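# Drop the towel in the pedal bin, lid closed

## Task

Get the towel inside the pedal bin, then leave the bin with its lid fallen shut.

## Robot and tools

Robot: two UR12e-type arms, left_arm and right_arm, each ending in a 16-motor four-digit hand (index, middle, ring, thumb). right_arm carries a right hand and left_arm its mirror, a left hand. Base origins in the scene frame are left_arm (+0.082, +0.549, 0) m and right_arm (-0.027, -0.572, 0) m, both nearly unrotated. Scene frame: origin at table-top height midway between the arms, +z up, +x out over the table, left_arm on the +y side. Image left and right do not follow arm names. Cameras: cam_high (896x504, fixed on a stand behind the arms), cam_left_wrist and cam_right_wrist (672x504, fisheye).

Frames: every hand pose, velocity, Hand target and offset is in that arm's own base frame. The table and fixed cameras use the scene frame. Hand point axes: +z runs along straight fingers toward the tips, +y points out of the palm face, and +x runs across the palm away from the thumb on the right hand but toward the thumb on the left hand. A rigid mast near the wrist on the palm side can strike things.

Row layout (48 numbers, all in [-1, 1], always both arms): left_arm dx, dy, dz, rx, ry, rz; then 16 left hand goals; left current_limit, speed; then the same 24 numbers for right_arm. The six pose numbers are an offset, not a pose: a move from that arm's Hand target at the start of the action or move, along its base axes. 1.0 equals 0.6 m of travel or 180 degrees of turn. rx, ry, rz form one rotation vector, turning about the Hand target's position. Every row in one action, and every target in a move list, counts from that same start, not from the previous row. Sending six zeros re-requests the current Hand target. If the hand point rests short, send the gap as a new offset.

Hand goal order: index_mcp, index_abd, index_pip, index_dip, middle_mcp, middle_abd, middle_pip, middle_dip, ring_mcp, ring_abd, ring_pip, ring_dip, thumb_cmc, thumb_axl, thumb_mcp, thumb_ipl. These are absolute hinge goals scaled between the two stops, not offsets. Straight values: _mcp -0.75, _abd 0.00, _pip -0.58, _dip -0.70, thumb_cmc -0.71, thumb_axl -0.68, thumb_mcp -0.23, thumb_ipl -0.17. Toward +1, finger joints curl toward the palm and thumb_cmc swings the thumb in front of the palm.

current_limit maps -1..+1 to 0..550 mA (minimum 11 mA). speed sets goal slew as (speed+1)/2 of 8.5 rad/s. Both start at +0.4 and -0.6. A 0 in a hand slot is a real goal. To keep a hand unchanged, echo its hand_goal, hand_current_limit and hand_speed.

Tools:
- execute_actions(actions, cameras): actions is a list of actions. Each action is up to 15 rows, one per 1/30 s step, and the last row is held to fill 15 steps. Each action lasts 0.5 s. An empty list returns images.
- move(target, speed, blend, stop_force, zero, blocking, cameras): target is one 48-number row or a list of up to 15. The path runs straight to each arm's offset target. speed is 0.002-3.2 m/s (default 0.25), and turning is capped at twice that in rad/s. blend is a corner radius in m. stop_force (4-120 N) ends an arm's path when its wrist senses that much resistance; do not rely on it if the hand turns. zero=false keeps the old force zero. blocking=false returns after 0.5 s, but cannot be used with stop_force. Paths last 0.5-10 s and do not avoid obstacles.
- wait(seconds 0-10), stop(), zoom_image(camera, region [x0,y0,x1,y1], max 504x504), zero_wrist_force(arm), read_manual(section), finished_scene().

Results give per arm: end_effector_position (m), end_effector_quat_wxyz, velocities (omitted when joints read "within noise"), Hand target, joint positions and torques, wrist force and torque in the hand point axes, plus a peak-force line. Per hand motor they give hand_goal, hand_measured, hand_current_ma and hand_state (moving, goal, blocked, overload). move adds a "move:" line: done, off_target, moving, held or fault, plus limits such as paced or held. Unnamed arms are done.

Cautions:
- The controller clips commanded orientation to 32 degrees from the measured one per step, and commands lag 0.09-0.22 s.
- A clearance check blocks arm-to-arm approach, but fingers are not checked. Contact between the arms, including one hand gripping the other, can fail the scene.
- Faults stop an arm for 10 s:
  - net contact force near 150 N;
  - joint contact torque limits: pan and lift 313, elbow 142, wrists 51.3 N m.
  Arms are stiff, so aiming even slightly past a firm surface can fault. Approach slowly.
- A hand motor at 495 mA or more for 5 s shuts down.
- Motors that reach 85 °C brake the arm for 30-60 s.
- Avoid paths near an arm's own base.
- Do not let the towel or anything else fall off the table. Do not slam the lid or hit the bin hard.
- Release the towel only once it is over the bin opening, and confirm on camera that the lid has closed before finished_scene.

Each tool is called by a JSON object that holds its "op" and its "data".

## Session

{"op": "execute_actions", "data": {"actions": []}}

Scene clock: 0.00 s.
left_arm: end_effector_position=(+0.5110, -0.3255, +0.3836) hand_goal=(-0.754, +0.000, -0.576, -0.696, -0.754, +0.000, -0.576, -0.696, -0.754, +0.000, -0.576, -0.696, -0.714, -0.678, -0.226, -0.168) hand_measured=(-0.754, +0.000, -0.576, -0.696, -0.754, +0.000, -0.576, -0.696, -0.754, +0.000, -0.576, -0.696, -0.714, -0.678, -0.226, -0.168) hand_current_ma=(+0, +0, +0, +0, +0, +0, +0, +0, +0, +0, +0, +0, +0, +0, +0, +0) hand_state=(goal, goal, goal, goal, goal, goal, goal, goal, goal, goal, goal, goal, goal, goal, goal, goal) hand_current_limit=0.40 hand_speed=-0.60 end_effector_quat_wxyz=(+0.028, -0.636, +0.771, -0.026) | right_arm: end_effector_position=(+0.9652, -0.7275, +0.3382) hand_goal=(-0.754, +0.000, -0.576, -0.696, -0.754, +0.000, -0.576, -0.696, -0.754, +0.000, -0.576, -0.696, -0.714, -0.678, -0.226, -0.168) hand_measured=(-0.754, +0.000, -0.576, -0.696, -0.754, +0.000, -0.576, -0.696, -0.754, +0.000, -0.576, -0.696, -0.714, -0.678, -0.226, -0.168) hand_current_ma=(+0, +0, +0, +0, +0, +0, +0, +0, +0, +0, +0, +0, +0, +0, +0, +0) hand_state=(goal, goal, goal, goal, goal, goal, goal, goal, goal, goal, goal, goal, goal, goal, goal, goal) hand_current_limit=0.40 hand_speed=-0.60 end_effector_quat_wxyz=(+0.314, +0.703, +0.637, +0.020)
Joint positions: left_arm=[-0.768 -1.241 1.448 1.306 1.522 -0.575] | right_arm=[-0.831 -0.604 0.551 0.985 1.534 2.421]
Joint velocities: within noise
Joint torques (N m): no reading
Wrist force (N): no reading
Wrist torque (N m): no reading
Wrist force, peak (N): no reading
Hand target: left_arm +0.5110, -0.3255, +0.3836; +0.028, -0.636, +0.771, -0.026 | right_arm +0.9652, -0.7275, +0.3382; +0.314, +0.703, +0.637, +0.020

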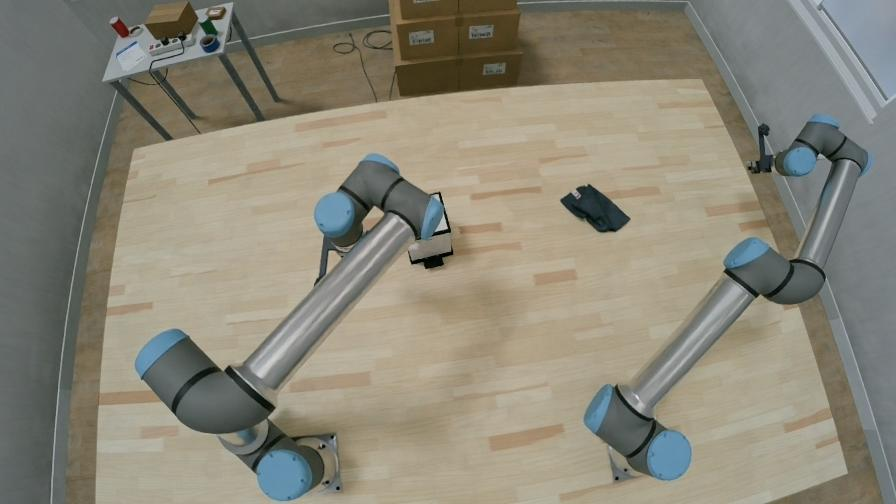

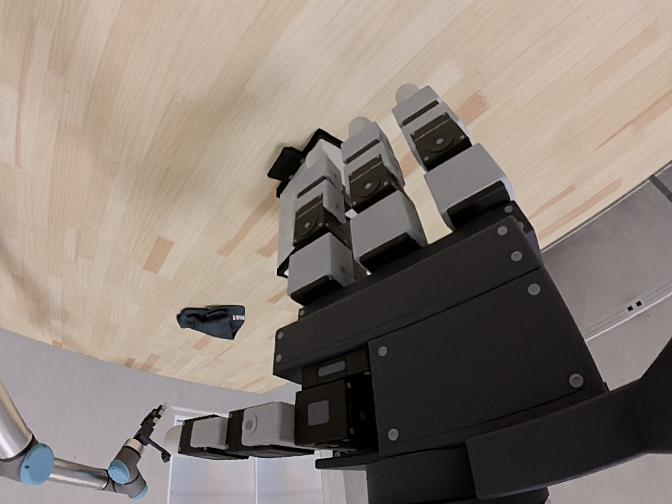

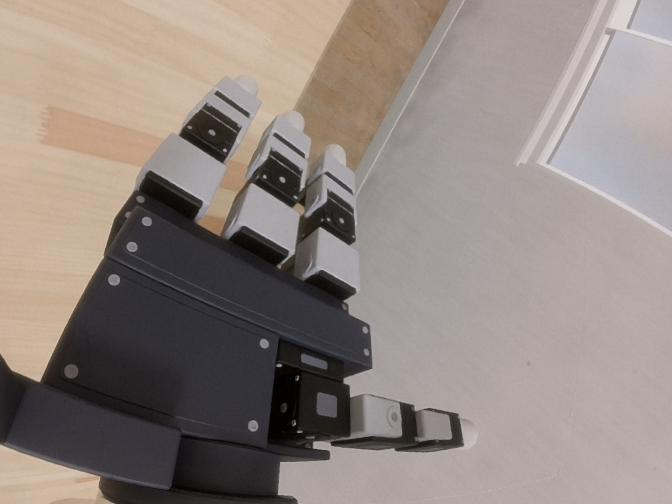

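{"op": "zoom_image", "data": {"camera": "cam_high", "region": [300, 130, 520, 300]}}

{"op": "zoom_image", "data": {"camera": "cam_high", "region": [530, 160, 660, 260]}}

{"op": "zoom_image", "data": {"camera": "cam_left_wrist", "region": [150, 100, 450, 360]}}

Scaled by 2.291 from the camera's 896x504 image, which has a finer 1280x720 frame.

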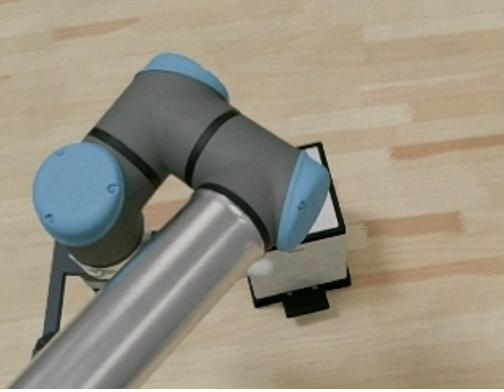

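Scaled by 3.877 from the camera's 896x504 image, which has a finer 1280x720 frame.

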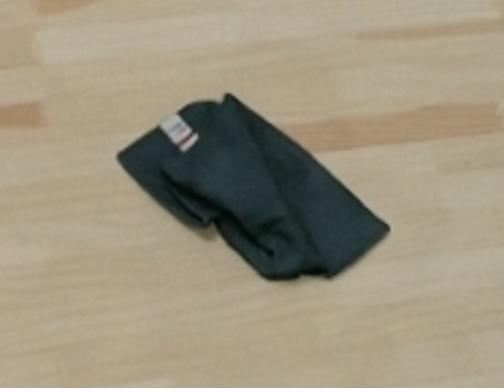

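Scaled by 1.680 from the camera's 672x504 image, which has a finer 960x720 frame.

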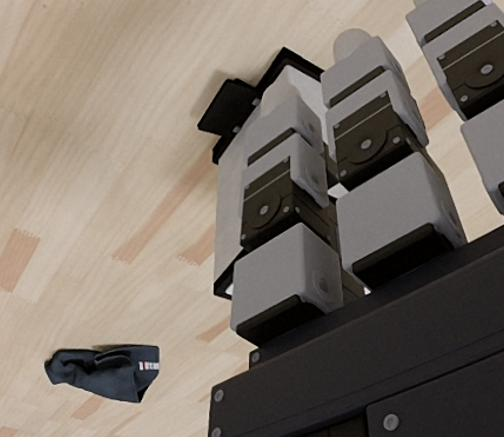

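{"op": "zoom_image", "data": {"camera": "cam_high", "region": [130, 300, 390, 504]}}

{"op": "zoom_image", "data": {"camera": "cam_high", "region": [560, 360, 740, 504]}}

{"op": "zoom_image", "data": {"camera": "cam_high", "region": [690, 100, 890, 320]}}

Scaled by 1.938 from the camera's 896x504 image, which has a finer 1280x720 frame.

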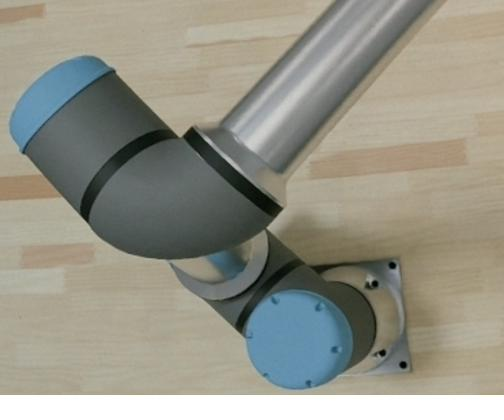

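Scaled by 2.800 from the camera's 896x504 image, which has a finer 1280x720 frame.

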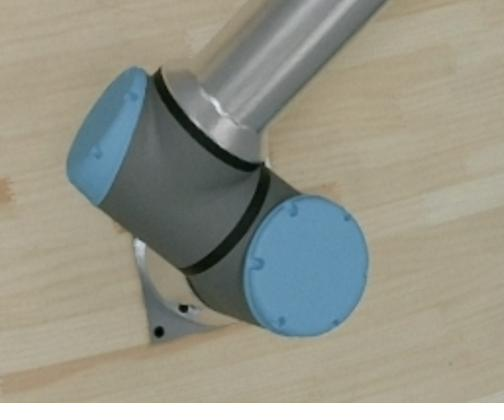

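Scaled by 2.291 from the camera's 896x504 image, which has a finer 1280x720 frame.

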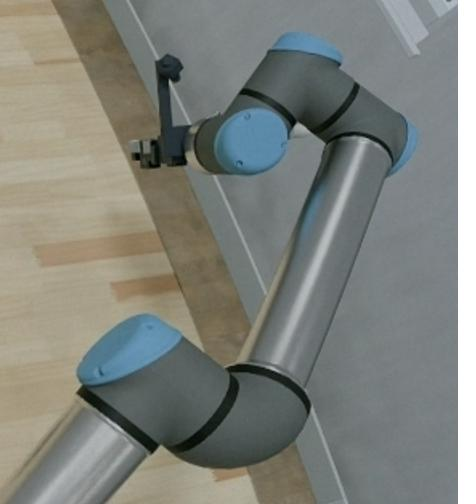

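{"op": "move", "data": {"target": [-0.068,0.326,0.06,0,0,0,-0.754,0,-0.576,-0.696,-0.754,0,-0.576,-0.696,-0.754,0,-0.576,-0.696,-0.714,-0.678,-0.226,-0.168,0.4,-0.6,-0.275,0.796,0.0365,-0.538,0.3126,0.5857,-0.342,0,-0.139,-0.261,-0.342,0,-0.139,-0.261,-0.342,0,-0.139,-0.261,0.571,-0.678,-0.056,-0.168,0.4,-0.6], "speed": 0.35, "cameras": ["all"]}}

Scene clock: 618.23 s.
left_arm: end_effector_position=(+0.4701, -0.1298, +0.4196) hand_goal=(-0.754, +0.000, -0.576, -0.696, -0.754, +0.000, -0.576, -0.696, -0.754, +0.000, -0.576, -0.696, -0.714, -0.678, -0.226, -0.168) hand_measured=(-0.754, +0.000, -0.576, -0.696, -0.754, +0.000, -0.576, -0.696, -0.754, +0.000, -0.576, -0.696, -0.714, -0.678, -0.224, -0.168) hand_current_ma=(+0, +0, +0, +0, +0, +0, +0, +0, +0, +0, +0, +0, +0, +0, +1, +0) hand_state=(goal, goal, goal, goal, goal, goal, goal, goal, goal, goal, goal, goal, goal, goal, goal, goal) hand_current_limit=0.40 hand_speed=-0.60 end_effector_quat_wxyz=(+0.028, -0.636, +0.771, -0.026) | right_arm: end_effector_position=(+0.8002, -0.2498, +0.3602) hand_goal=(-0.342, +0.000, -0.140, -0.262, -0.342, +0.000, -0.140, -0.262, -0.342, +0.000, -0.140, -0.262, +0.570, -0.678, -0.056, -0.168) hand_measured=(-0.340, +0.000, -0.142, -0.264, -0.340, +0.000, -0.142, -0.266, -0.340, +0.000, -0.142, -0.264, +0.572, -0.678, -0.054, -0.168) hand_current_ma=(+0, +0, +0, +0, +0, +0, +0, +0, +0, +0, +0, +0, +0, +0, +0, +0) hand_state=(goal, goal, goal, goal, goal, goal, goal, goal, goal, goal, goal, goal, goal, goal, goal, goal) hand_current_limit=0.40 hand_speed=-0.60 end_effector_quat_wxyz=(+0.262, -0.451, +0.738, -0.427)
Joint positions: left_arm=[-0.544 -1.435 1.625 1.314 1.536 -0.351] | right_arm=[-0.558 -1.336 1.541 0.318 1.497 -0.041]
Joint torques (N m): left_arm=[-10.88 -31.78 -43.17 6.21 0.97 -2.21] | right_arm=[1.8 -44.48 -47.46 -1.1 3 -2.31]
Wrist force (N): left_arm=[-1.1 0.4 0.3] | right_arm=[-0.2 0.8 -1.5]
Wrist torque (N m): left_arm=[0.07 0.15 -0.08] | right_arm=[0.32 0.02 0.06]
Wrist force, peak (N): left_arm=[-1.5 0.3 0.2] | right_arm=[-1.2 1.2 -2.5]
Hand target: left_arm +0.4702, -0.1299, +0.4196; +0.028, -0.636, +0.771, -0.026 | right_arm +0.8002, -0.2499, +0.3601; +0.262, -0.451, +0.738, -0.427
Off the commanded pose: left_arm 0.000 m, 0 deg | right_arm 0.000 m, 0 deg.
move: done

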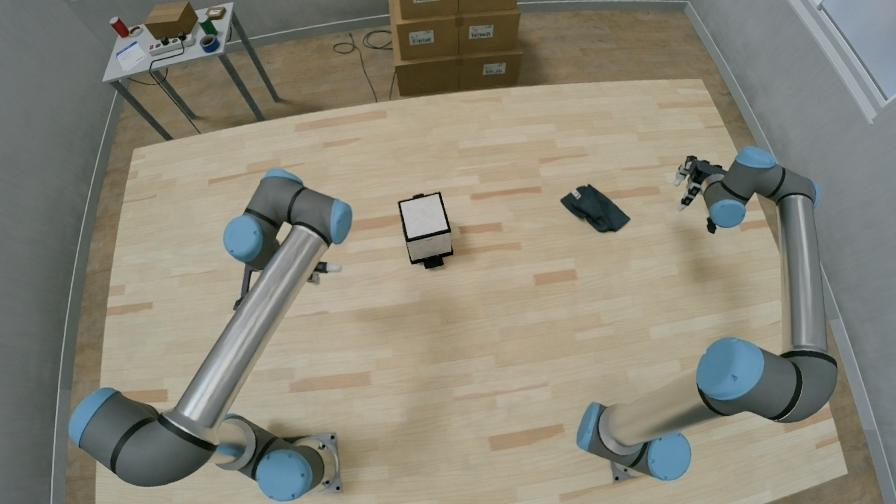

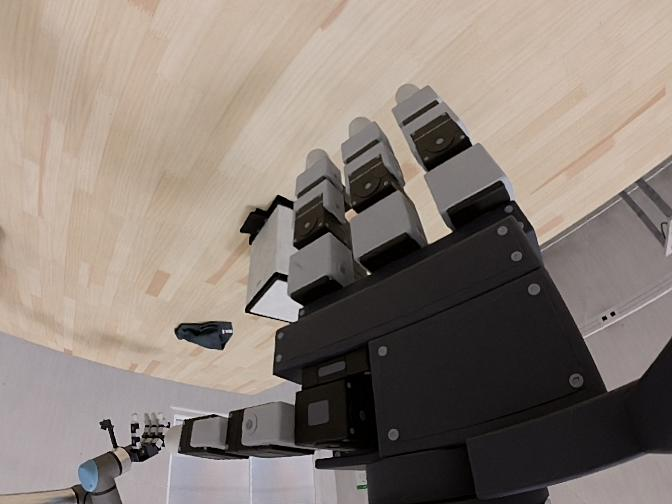

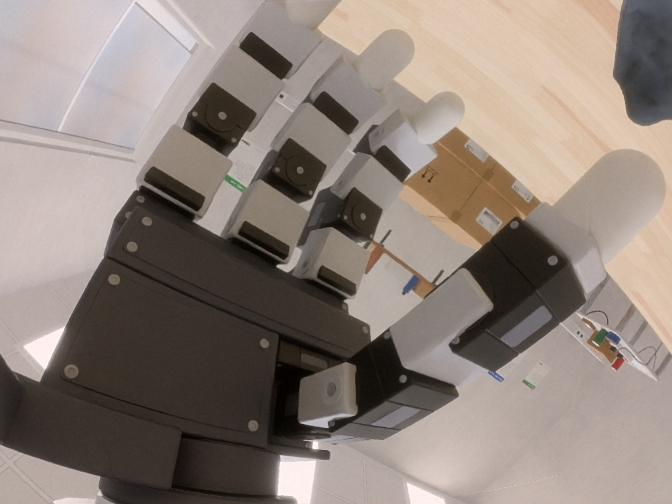

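{"op": "zoom_image", "data": {"camera": "cam_high", "region": [370, 170, 480, 290]}}

{"op": "zoom_image", "data": {"camera": "cam_left_wrist", "region": [200, 160, 340, 340]}}

{"op": "zoom_image", "data": {"camera": "cam_high", "region": [640, 120, 780, 250]}}

Scaled by 4.200 from the camera's 896x504 image, which has a finer 1280x720 frame.

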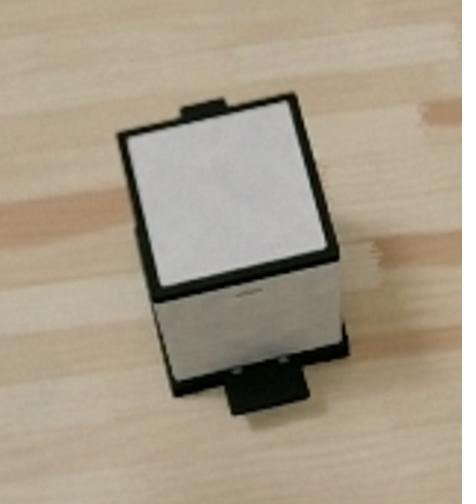

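Scaled by 2.800 from the camera's 672x504 image, which has a finer 960x720 frame.

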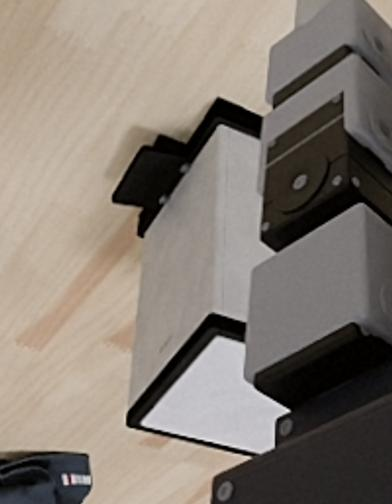

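Scaled by 3.600 from the camera's 896x504 image, which has a finer 1280x720 frame.

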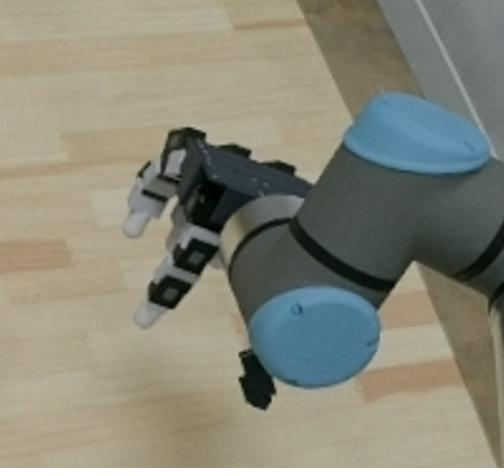

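{"op": "move", "data": {"target": [0.2043,-0.654,-0.249,-0.0246,-0.225,0.0571,-0.137,0,-0.576,-0.696,-0.137,0,-0.576,-0.696,0.48,0,0.95,0.17,-0.714,-0.678,-0.226,-0.168,0.4,-0.6,0.24,0.308,-0.35,0,0,0,-0.342,0,-0.139,-0.261,-0.342,0,-0.139,-0.261,-0.342,0,-0.139,-0.261,0.571,-0.678,-0.056,-0.168,0.4,-0.6], "speed": 0.3, "cameras": ["all"]}}

Scene clock: 729.90 s.
left_arm: end_effector_position=(+0.5928, -0.5223, +0.2703) hand_goal=(-0.138, +0.000, -0.576, -0.696, -0.138, +0.000, -0.576, -0.696, +0.480, +0.000, +0.950, +0.170, -0.714, -0.678, -0.226, -0.168) hand_measured=(-0.140, +0.000, -0.576, -0.696, -0.140, +0.000, -0.576, -0.696, +0.420, +0.000, +0.722, +0.142, -0.710, -0.678, -0.224, -0.168) hand_current_ma=(+0, +0, +0, +0, +0, +0, +0, +0, -102, +0, -385, -25, +1, +0, +1, +0) hand_state=(goal, goal, goal, goal, goal, goal, goal, goal, blocked, goal, blocked, blocked, goal, goal, goal, goal) hand_current_limit=0.40 hand_speed=-0.60 end_effector_quat_wxyz=(-0.270, +0.653, -0.654, +0.270) | right_arm: end_effector_position=(+0.9443, -0.0652, +0.1502) hand_goal=(-0.342, +0.000, -0.140, -0.262, -0.342, +0.000, -0.140, -0.262, -0.342, +0.000, -0.140, -0.262, +0.570, -0.678, -0.056, -0.168) hand_measured=(-0.340, +0.000, -0.142, -0.264, -0.340, +0.000, -0.142, -0.266, -0.340, +0.000, -0.142, -0.264, +0.572, -0.678, -0.054, -0.168) hand_current_ma=(+0, +0, +0, +0, +0, +0, +0, +0, +0, +0, +0, +0, +0, +0, +0, +0) hand_state=(goal, goal, goal, goal, goal, goal, goal, goal, goal, goal, goal, goal, goal, goal, goal, goal) hand_current_limit=0.40 hand_speed=-0.60 end_effector_quat_wxyz=(+0.262, -0.451, +0.738, -0.427)
Joint positions: left_arm=[-1.061 -1.173 1.508 0.782 0.906 -0.902] | right_arm=[-0.234 -1.036 1.504 0.065 1.777 0.121]
Joint torques (N m): left_arm=[-6.04 -56.52 -23.3 4.78 -2.48 0.98] | right_arm=[2.2 -88.41 -25.97 1.79 -3.03 -3.73]
Wrist force (N): left_arm=[-0.8 -0.5 0.2] | right_arm=[0.4 1.5 -1.8]
Wrist torque (N m): left_arm=[0.01 0.10 -0.13] | right_arm=[0.38 -0.06 0.31]
Wrist force, peak (N): left_arm=[-3.9 1.0 -0.6] | right_arm=[-0.9 2.9 -0.7]
Hand target: left_arm +0.5928, -0.5223, +0.2702; -0.270, +0.653, -0.653, +0.270 | right_arm +0.9442, -0.0651, +0.1501; +0.262, -0.451, +0.738, -0.427
Off the commanded pose: left_arm 0.000 m, 0 deg | right_arm 0.000 m, 0 deg.
move: done

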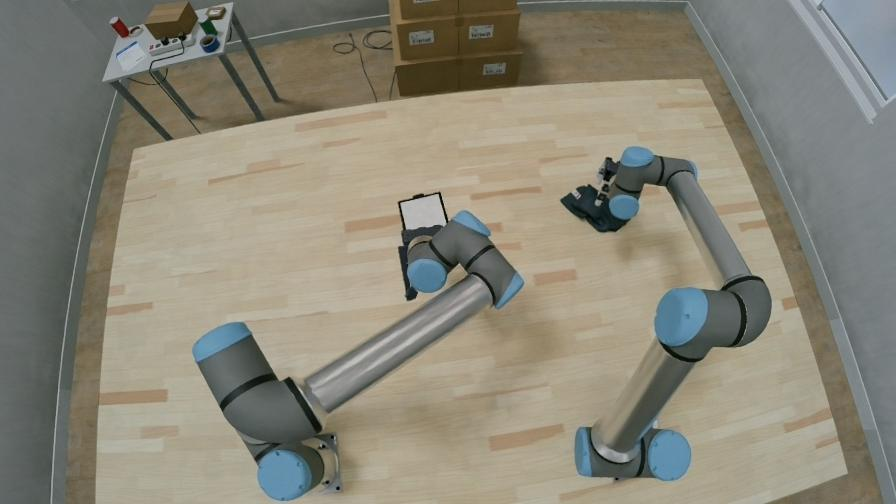

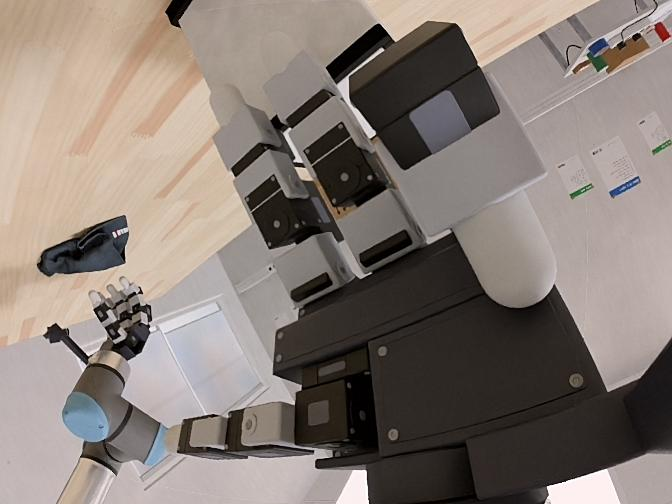

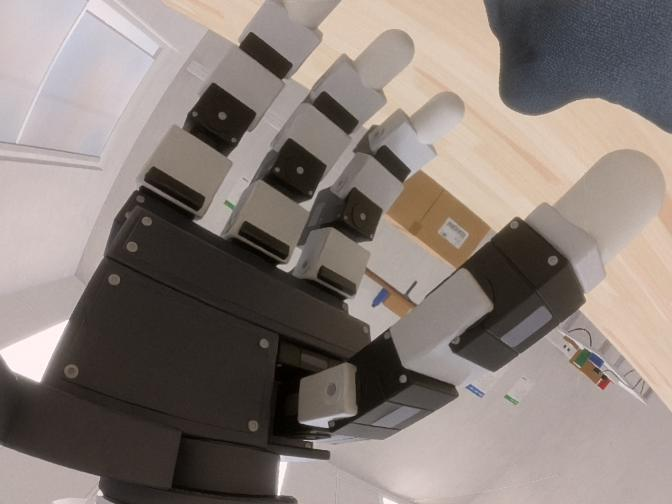

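{"op": "zoom_image", "data": {"camera": "cam_high", "region": [540, 130, 680, 250]}}

{"op": "zoom_image", "data": {"camera": "cam_high", "region": [380, 170, 540, 310]}}

{"op": "zoom_image", "data": {"camera": "cam_left_wrist", "region": [20, 180, 200, 360]}}

Scaled by 3.600 from the camera's 896x504 image, which has a finer 1280x720 frame.

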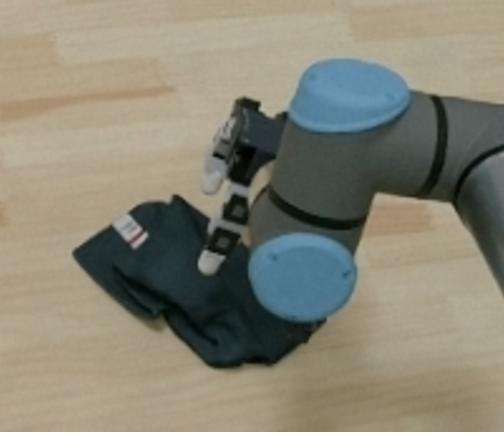

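Scaled by 3.150 from the camera's 896x504 image, which has a finer 1280x720 frame.

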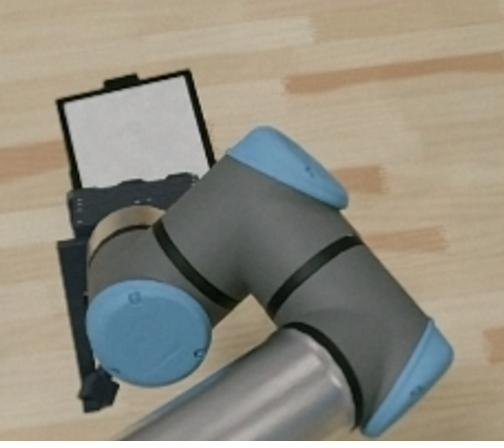

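Scaled by 2.800 from the camera's 672x504 image, which has a finer 960x720 frame.

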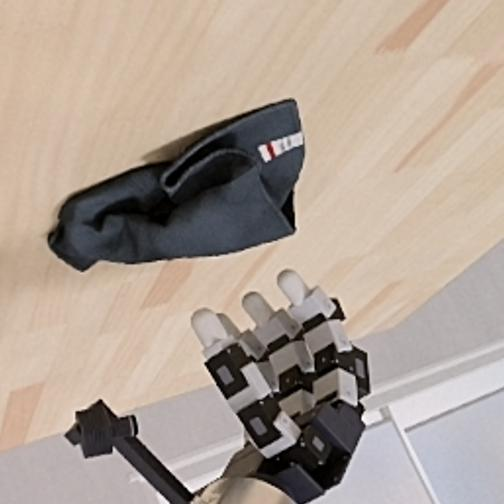

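{"op": "move", "data": {"target": [0,0,-0.145,0,0,0,-0.137,0,-0.576,-0.696,-0.137,0,-0.576,-0.696,0.4,0,0.7,0.14,-0.714,-0.678,-0.226,-0.168,0.4,-0.6,-0.0217,0.005,-0.1167,0,0,0,-0.753,0,0.08,-0.261,-0.753,0,0.08,-0.261,-0.753,0,0.08,-0.261,0.571,-0.678,-0.225,-0.168,0.4,-0.6], "speed": 0.15, "cameras": ["all"]}}

{"op": "zoom_image", "data": {"camera": "cam_left_wrist", "region": [100, 0, 400, 260]}}

{"op": "zoom_image", "data": {"camera": "cam_high", "region": [540, 130, 680, 250]}}

{"op": "zoom_image", "data": {"camera": "cam_high", "region": [380, 170, 520, 310]}}

Scene clock: 838.10 s.
left_arm: end_effector_position=(+0.5927, -0.5222, +0.1831) hand_goal=(-0.138, +0.000, -0.576, -0.696, -0.138, +0.000, -0.576, -0.696, +0.400, +0.000, +0.700, +0.140, -0.714, -0.678, -0.226, -0.168) hand_measured=(-0.140, +0.000, -0.576, -0.696, -0.140, +0.000, -0.576, -0.696, +0.392, +0.000, +0.700, +0.138, -0.710, -0.678, -0.224, -0.168) hand_current_ma=(+0, +0, +0, +0, +0, +0, +0, +0, -3, +0, +0, +0, +1, +0, +1, +0) hand_state=(goal, goal, goal, goal, goal, goal, goal, goal, goal, goal, goal, goal, goal, goal, goal, goal) hand_current_limit=0.40 hand_speed=-0.60 end_effector_quat_wxyz=(-0.270, +0.653, -0.654, +0.270) | right_arm: end_effector_position=(+0.9312, -0.0621, +0.0800) hand_goal=(-0.754, +0.000, +0.080, -0.262, -0.754, +0.000, +0.080, -0.262, -0.754, +0.000, +0.080, -0.262, +0.570, -0.678, -0.226, -0.168) hand_measured=(-0.738, +0.000, +0.078, -0.264, -0.738, +0.000, +0.078, -0.266, -0.738, +0.000, +0.078, -0.264, +0.572, -0.678, -0.220, -0.168) hand_current_ma=(+5, +0, +0, +0, +6, +0, +0, +0, +5, +0, +0, +0, +0, +0, +1, +0) hand_state=(goal, goal, goal, goal, goal, goal, goal, goal, goal, goal, goal, goal, goal, goal, goal, goal) hand_current_limit=0.40 hand_speed=-0.60 end_effector_quat_wxyz=(+0.262, -0.451, +0.738, -0.427)
Joint positions: left_arm=[-1.061 -1.116 1.591 0.643 0.906 -0.902] | right_arm=[-0.234 -0.997 1.582 -0.051 1.777 0.121]
Joint torques (N m): left_arm=[-3.61 -72.78 -44.44 5.9 -2.23 2.38] | right_arm=[-8.86 -105.27 -40.94 0.88 -3.24 -3.03]
Wrist force (N): left_arm=[-1.3 -0.4 0.2] | right_arm=[0.7 1.8 -1.5]
Wrist torque (N m): left_arm=[0.00 0.12 -0.14] | right_arm=[0.35 -0.12 0.39]
Wrist force, peak (N): left_arm=[-0.5 -2.2 -1.0] | right_arm=[0.7 3.3 -1.5]
Hand target: left_arm +0.5928, -0.5223, +0.1832; -0.270, +0.653, -0.653, +0.270 | right_arm +0.9312, -0.0621, +0.0801; +0.262, -0.451, +0.738, -0.427
Off the commanded pose: left_arm 0.000 m, 0 deg | right_arm 0.000 m, 0 deg.
move: done

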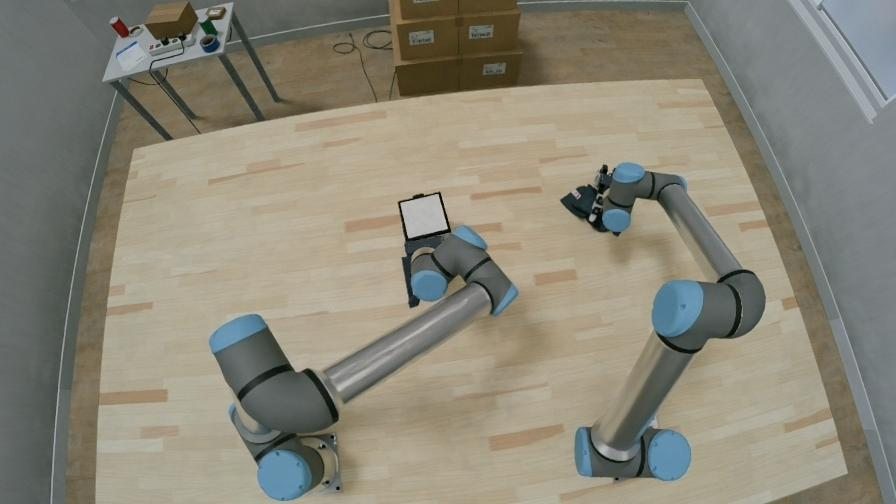

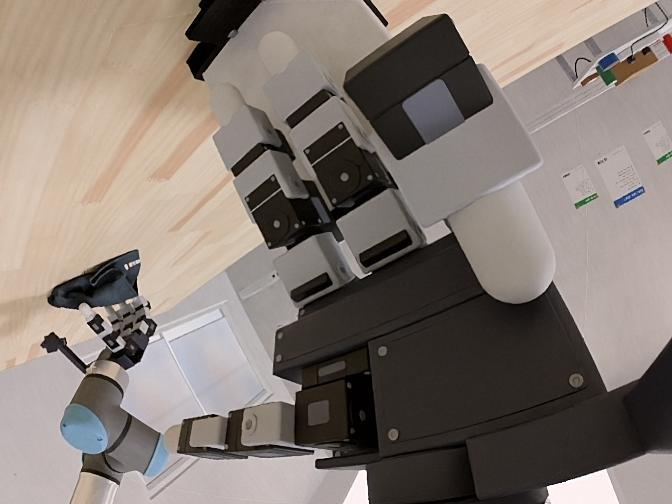

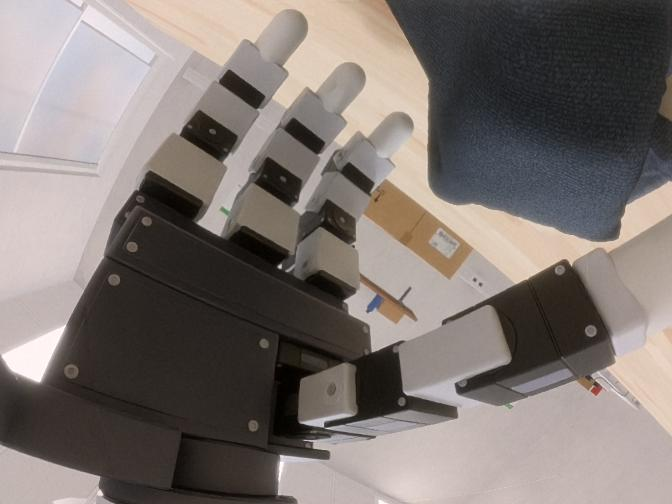

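Scaled by 1.680 from the camera's 672x504 image, which has a finer 960x720 frame.

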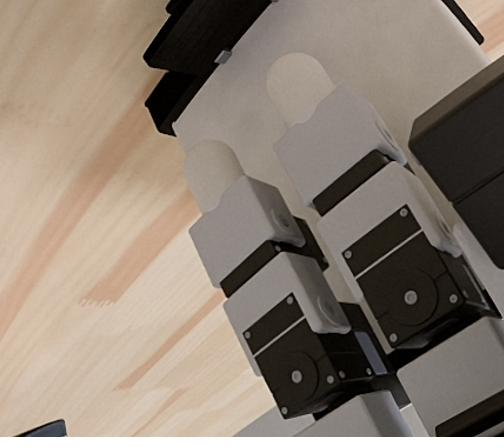

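Scaled by 3.600 from the camera's 896x504 image, which has a finer 1280x720 frame.

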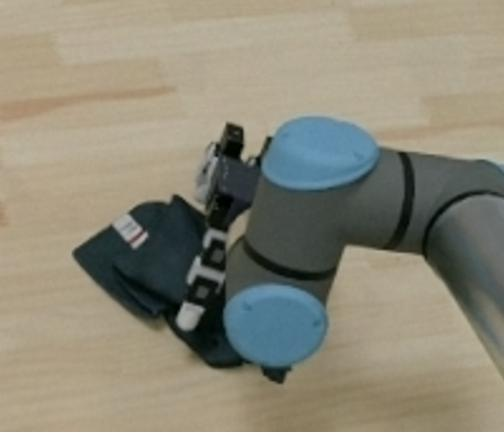

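Scaled by 3.600 from the camera's 896x504 image, which has a finer 1280x720 frame.

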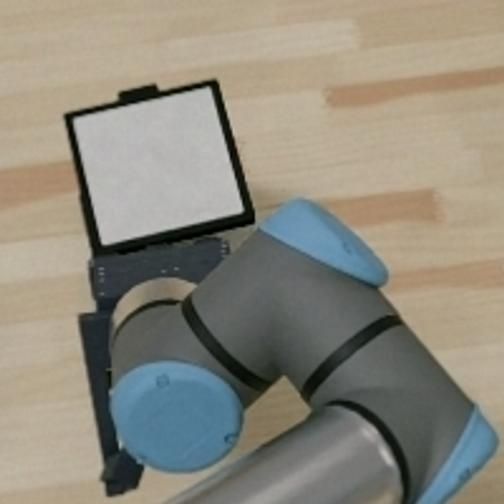

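{"op": "move", "data": {"target": [0.05,0,-0.05,0,0,0,-0.137,0,-0.576,-0.696,-0.137,0,-0.576,-0.696,0.4,0,0.7,0.14,-0.714,-0.678,-0.226,-0.168,0.4,-0.6,0,0,-0.1,0,0,0,-0.753,0,0.08,-0.261,-0.753,0,0.08,-0.261,-0.753,0,0.08,-0.261,0.571,-0.678,-0.225,-0.168,0.4,-0.6], "speed": 0.03, "stop_force": 5, "cameras": ["all"]}}

{"op": "zoom_image", "data": {"camera": "cam_left_wrist", "region": [20, 180, 200, 360]}}

{"op": "zoom_image", "data": {"camera": "cam_left_wrist", "region": [100, 0, 400, 260]}}

{"op": "zoom_image", "data": {"camera": "cam_high", "region": [540, 130, 680, 250]}}

Scene clock: 900.33 s.
left_arm: end_effector_position=(+0.6120, -0.5223, +0.1640) hand_goal=(-0.138, +0.000, -0.576, -0.696, -0.138, +0.000, -0.576, -0.696, +0.400, +0.000, +0.700, +0.140, -0.714, -0.678, -0.226, -0.168) hand_measured=(-0.140, +0.000, -0.576, -0.696, -0.100, +0.000, -0.576, -0.696, +0.392, +0.000, +0.700, +0.138, -0.710, -0.678, -0.224, -0.168) hand_current_ma=(+0, +0, +0, +0, +44, +0, +0, +0, -3, +0, +0, +0, +1, +0, +1, +0) hand_state=(goal, goal, goal, goal, blocked, goal, goal, goal, goal, goal, goal, goal, goal, goal, goal, goal) hand_current_limit=0.40 hand_speed=-0.60 end_effector_quat_wxyz=(-0.270, +0.653, -0.653, +0.270) | right_arm: end_effector_position=(+0.9312, -0.0621, +0.0401) hand_goal=(-0.754, +0.000, +0.080, -0.262, -0.754, +0.000, +0.080, -0.262, -0.754, +0.000, +0.080, -0.262, +0.570, -0.678, -0.226, -0.168) hand_measured=(-0.756, +0.000, +0.092, -0.250, -0.750, +0.000, +0.084, -0.256, -0.738, +0.000, +0.078, -0.264, +0.572, -0.678, -0.220, -0.168) hand_current_ma=(+0, +0, +3, +3, +0, +0, +0, +1, +5, +0, +0, +0, +0, +0, +1, +0) hand_state=(goal, goal, goal, goal, goal, goal, goal, goal, goal, goal, goal, goal, goal, goal, goal, goal) hand_current_limit=0.40 hand_speed=-0.60 end_effector_quat_wxyz=(+0.262, -0.451, +0.738, -0.427)
Joint positions: left_arm=[-1.037 -1.085 1.576 0.609 0.917 -0.874] | right_arm=[-0.234 -0.959 1.602 -0.109 1.777 0.121]
Joint torques (N m): left_arm=[-8.35 -80.84 -21.03 6.92 -3.38 -2.1] | right_arm=[-5.72 -100.95 -39.48 -0.9 -1.17 -1.21]
Wrist force (N): left_arm=[-0.1 1.2 -2.1] | right_arm=[0.3 0.2 -2.9]
Wrist torque (N m): left_arm=[0.00 0.03 0.04] | right_arm=[0.45 -0.10 0.40]
Wrist force, peak (N): left_arm=[-0.5 1.3 -4.9] | right_arm=[0.8 -4.3 -6.6]
Hand target: left_arm +0.6120, -0.5223, +0.1640; -0.270, +0.653, -0.653, +0.270 (not the last commanded pose) | right_arm +0.9312, -0.0621, +0.0401; +0.262, -0.451, +0.738, -0.427 (not the last commanded pose)
Off the commanded pose: left_arm 0.015 m, 0 deg | right_arm 0.020 m, 0 deg.
move: contact (left_arm, right_arm)

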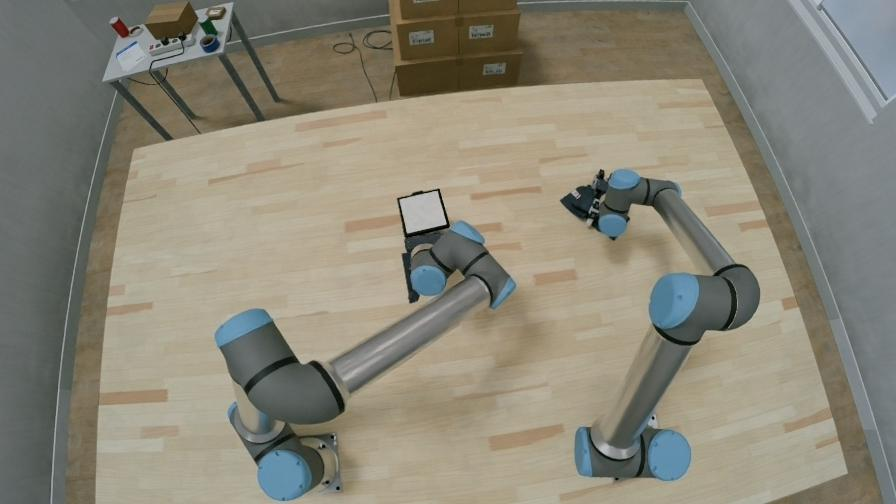

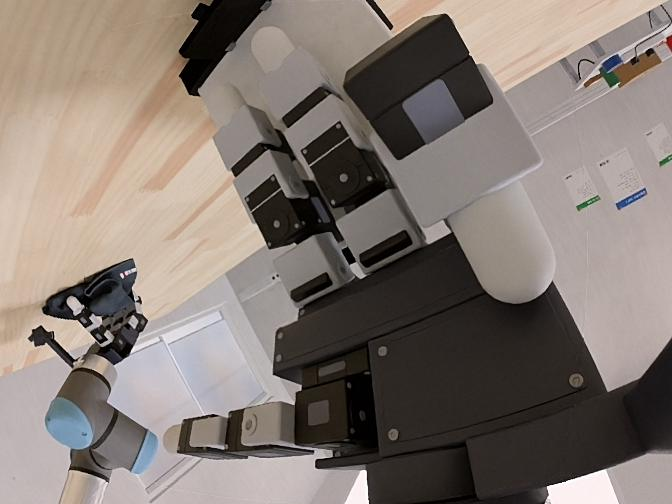

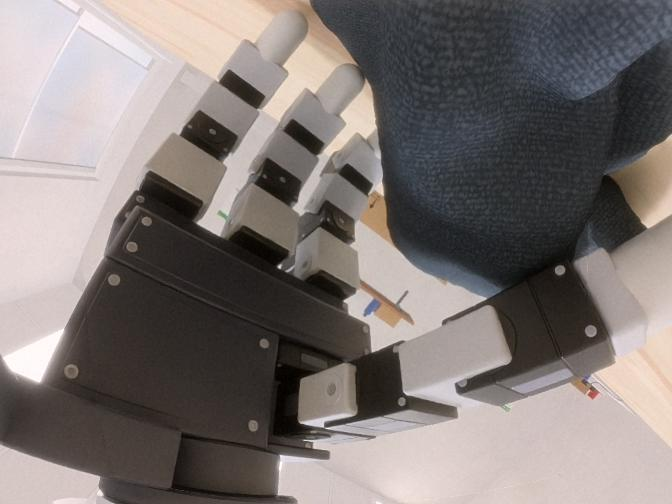

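Scaled by 2.800 from the camera's 672x504 image, which has a finer 960x720 frame.

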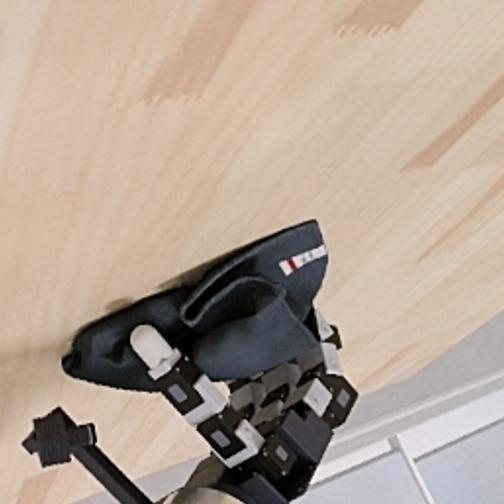

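Scaled by 1.680 from the camera's 672x504 image, which has a finer 960x720 frame.

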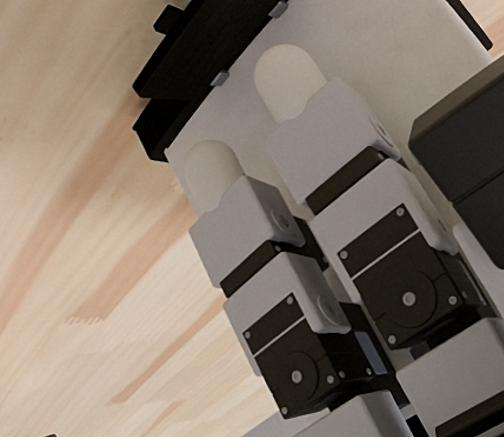

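Scaled by 3.600 from the camera's 896x504 image, which has a finer 1280x720 frame.

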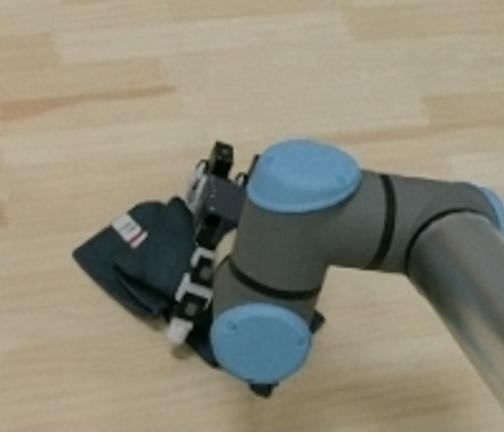

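{"op": "move", "data": {"target": [[-0.045,0,0,0,0,0,-0.137,0,-0.576,-0.696,-0.137,0,-0.576,-0.696,0.4,0,0.7,0.14,-0.714,-0.678,-0.226,-0.168,0.4,-0.6,0,0,0,0,0,0,-0.548,0,0.299,-0.261,-0.548,0,0.299,-0.261,-0.548,0,0.299,-0.261,0.571,-0.678,-0.056,-0.168,0.4,-0.75],[-0.045,0,0,0,0,0,-0.137,0,-0.576,-0.696,-0.137,0,-0.576,-0.696,0.4,0,0.7,0.14,-0.714,-0.678,-0.226,-0.168,0.4,-0.6,0,0,-0.008,0,0,0,-0.342,0,0.299,-0.261,-0.342,0,0.299,-0.261,-0.342,0,0.299,-0.261,0.571,-0.678,0.112,-0.168,0.4,-0.75],[-0.045,0,0,0,0,0,-0.137,0,-0.576,-0.696,-0.137,0,-0.576,-0.696,0.4,0,0.7,0.14,-0.714,-0.678,-0.226,-0.168,0.4,-0.6,0,0,-0.02,0,0,0,-0.137,0,0.299,-0.043,-0.137,0,0.299,-0.043,-0.137,0,0.299,-0.043,0.571,-0.678,0.202,-0.168,0.4,-0.75]], "speed": 0.05, "cameras": ["all"]}}

{"op": "zoom_image", "data": {"camera": "cam_left_wrist", "region": [20, 180, 200, 360]}}

{"op": "zoom_image", "data": {"camera": "cam_left_wrist", "region": [100, 0, 400, 260]}}

{"op": "zoom_image", "data": {"camera": "cam_high", "region": [540, 130, 680, 250]}}

Scene clock: 963.73 s.
left_arm: end_effector_position=(+0.5850, -0.5223, +0.1640) hand_goal=(-0.138, +0.000, -0.576, -0.696, -0.138, +0.000, -0.576, -0.696, +0.400, +0.000, +0.700, +0.140, -0.714, -0.678, -0.226, -0.168) hand_measured=(-0.138, +0.000, -0.576, -0.696, -0.134, +0.000, -0.576, -0.696, +0.392, +0.000, +0.700, +0.138, -0.710, -0.678, -0.224, -0.168) hand_current_ma=(+0, +0, +0, +0, +1, +0, +0, +0, -3, +0, +0, +0, +1, +0, +1, +0) hand_state=(goal, goal, goal, goal, goal, goal, goal, goal, goal, goal, goal, goal, goal, goal, goal, goal) hand_current_limit=0.40 hand_speed=-0.60 end_effector_quat_wxyz=(-0.270, +0.653, -0.653, +0.270) | right_arm: end_effector_position=(+0.9310, -0.0621, +0.0278) hand_goal=(-0.138, +0.000, +0.298, -0.044, -0.138, +0.000, +0.298, -0.044, -0.138, +0.000, +0.298, -0.044, +0.570, -0.678, +0.202, -0.168) hand_measured=(-0.744, +0.002, +0.302, -0.018, -0.162, +0.000, +0.290, -0.056, -0.604, -0.002, +0.288, -0.034, +0.566, -0.678, +0.122, -0.186) hand_current_ma=(-385, +0, +0, +12, -12, +0, -1, -2, -385, +0, -2, +2, +0, +0, -168, -9) hand_state=(blocked, goal, goal, blocked, blocked, goal, goal, goal, blocked, goal, goal, goal, goal, goal, blocked, goal) hand_current_limit=0.40 hand_speed=-0.75 end_effector_quat_wxyz=(+0.261, -0.451, +0.738, -0.427)
Joint positions: left_arm=[-1.071 -1.108 1.618 0.615 0.902 -0.913] | right_arm=[-0.234 -0.947 1.608 -0.126 1.777 0.121]
Joint torques (N m): left_arm=[10.07 -53.7 -44.29 0.66 0.9 2.38] | right_arm=[3.43 -61.83 -20.16 4.63 -0.94 -1.6]
Wrist force (N): left_arm=[-0.9 -0.8 0.5] | right_arm=[-0.8 -24.1 -8.6]
Wrist torque (N m): left_arm=[-0.07 0.10 -0.07] | right_arm=[0.82 -0.29 0.14]
Wrist force, peak (N): left_arm=[-0.4 2.1 -2.1] | right_arm=[1.5 -62.6 -19.0]
Hand target: left_arm +0.5850, -0.5223, +0.1640; -0.270, +0.653, -0.653, +0.270 | right_arm +0.9312, -0.0621, +0.0281; +0.262, -0.451, +0.738, -0.427
Off the commanded pose: left_arm 0.000 m, 0 deg | right_arm 0.000 m, 0 deg.
move: done

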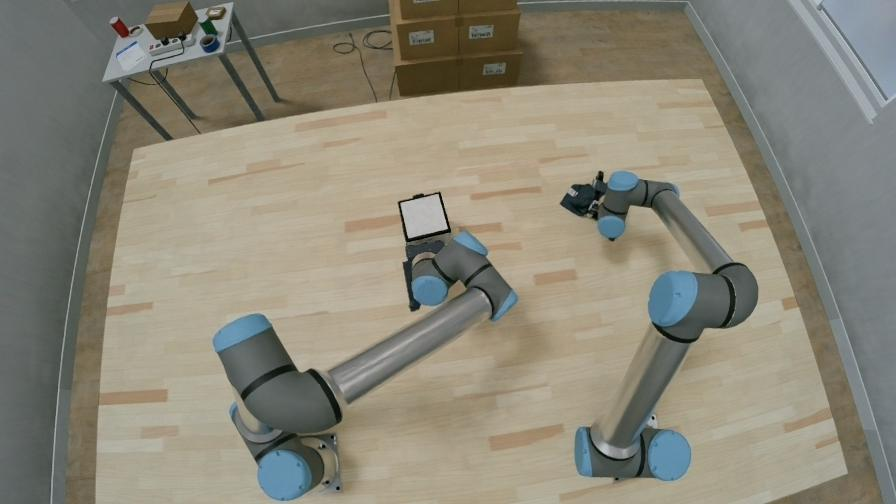

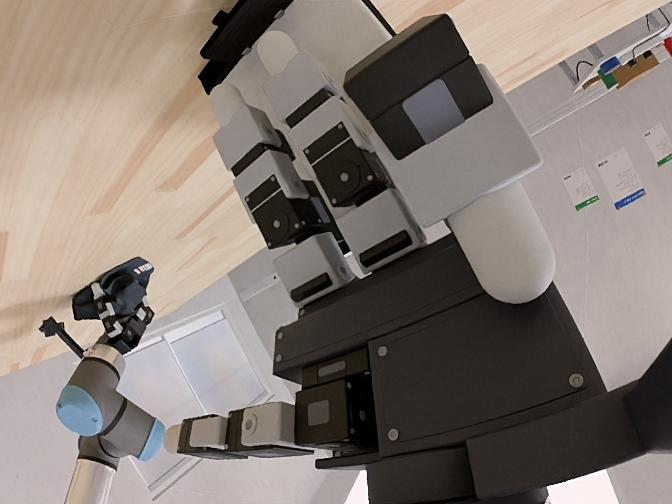

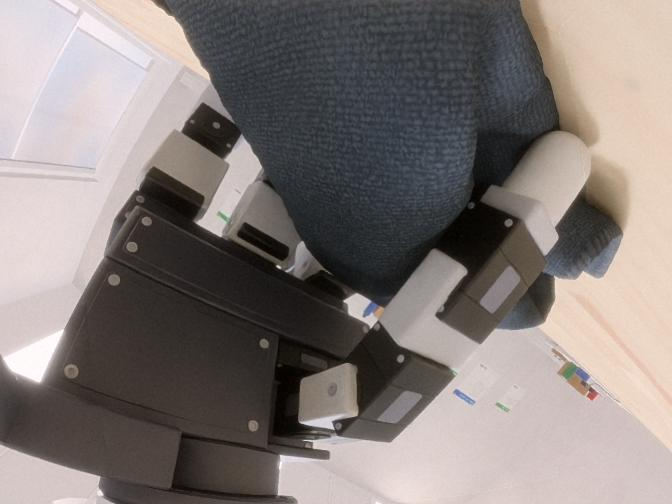

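Scaled by 2.800 from the camera's 672x504 image, which has a finer 960x720 frame.

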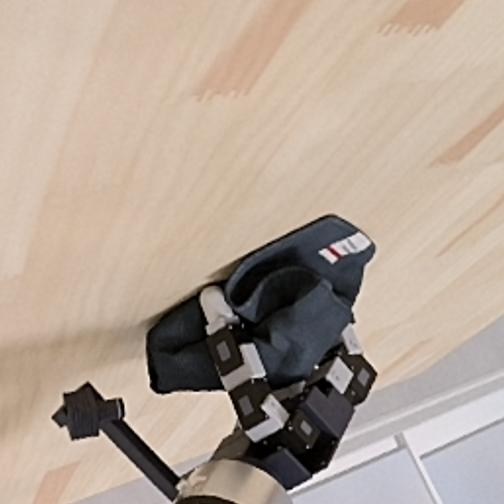

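Scaled by 1.680 from the camera's 672x504 image, which has a finer 960x720 frame.

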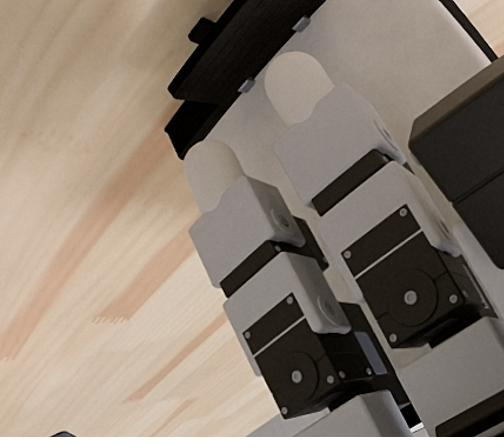

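Scaled by 3.600 from the camera's 896x504 image, which has a finer 1280x720 frame.

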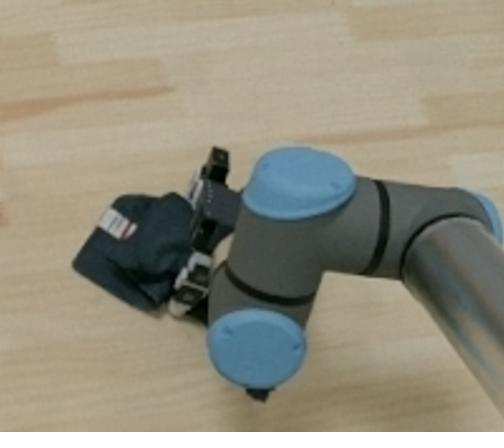

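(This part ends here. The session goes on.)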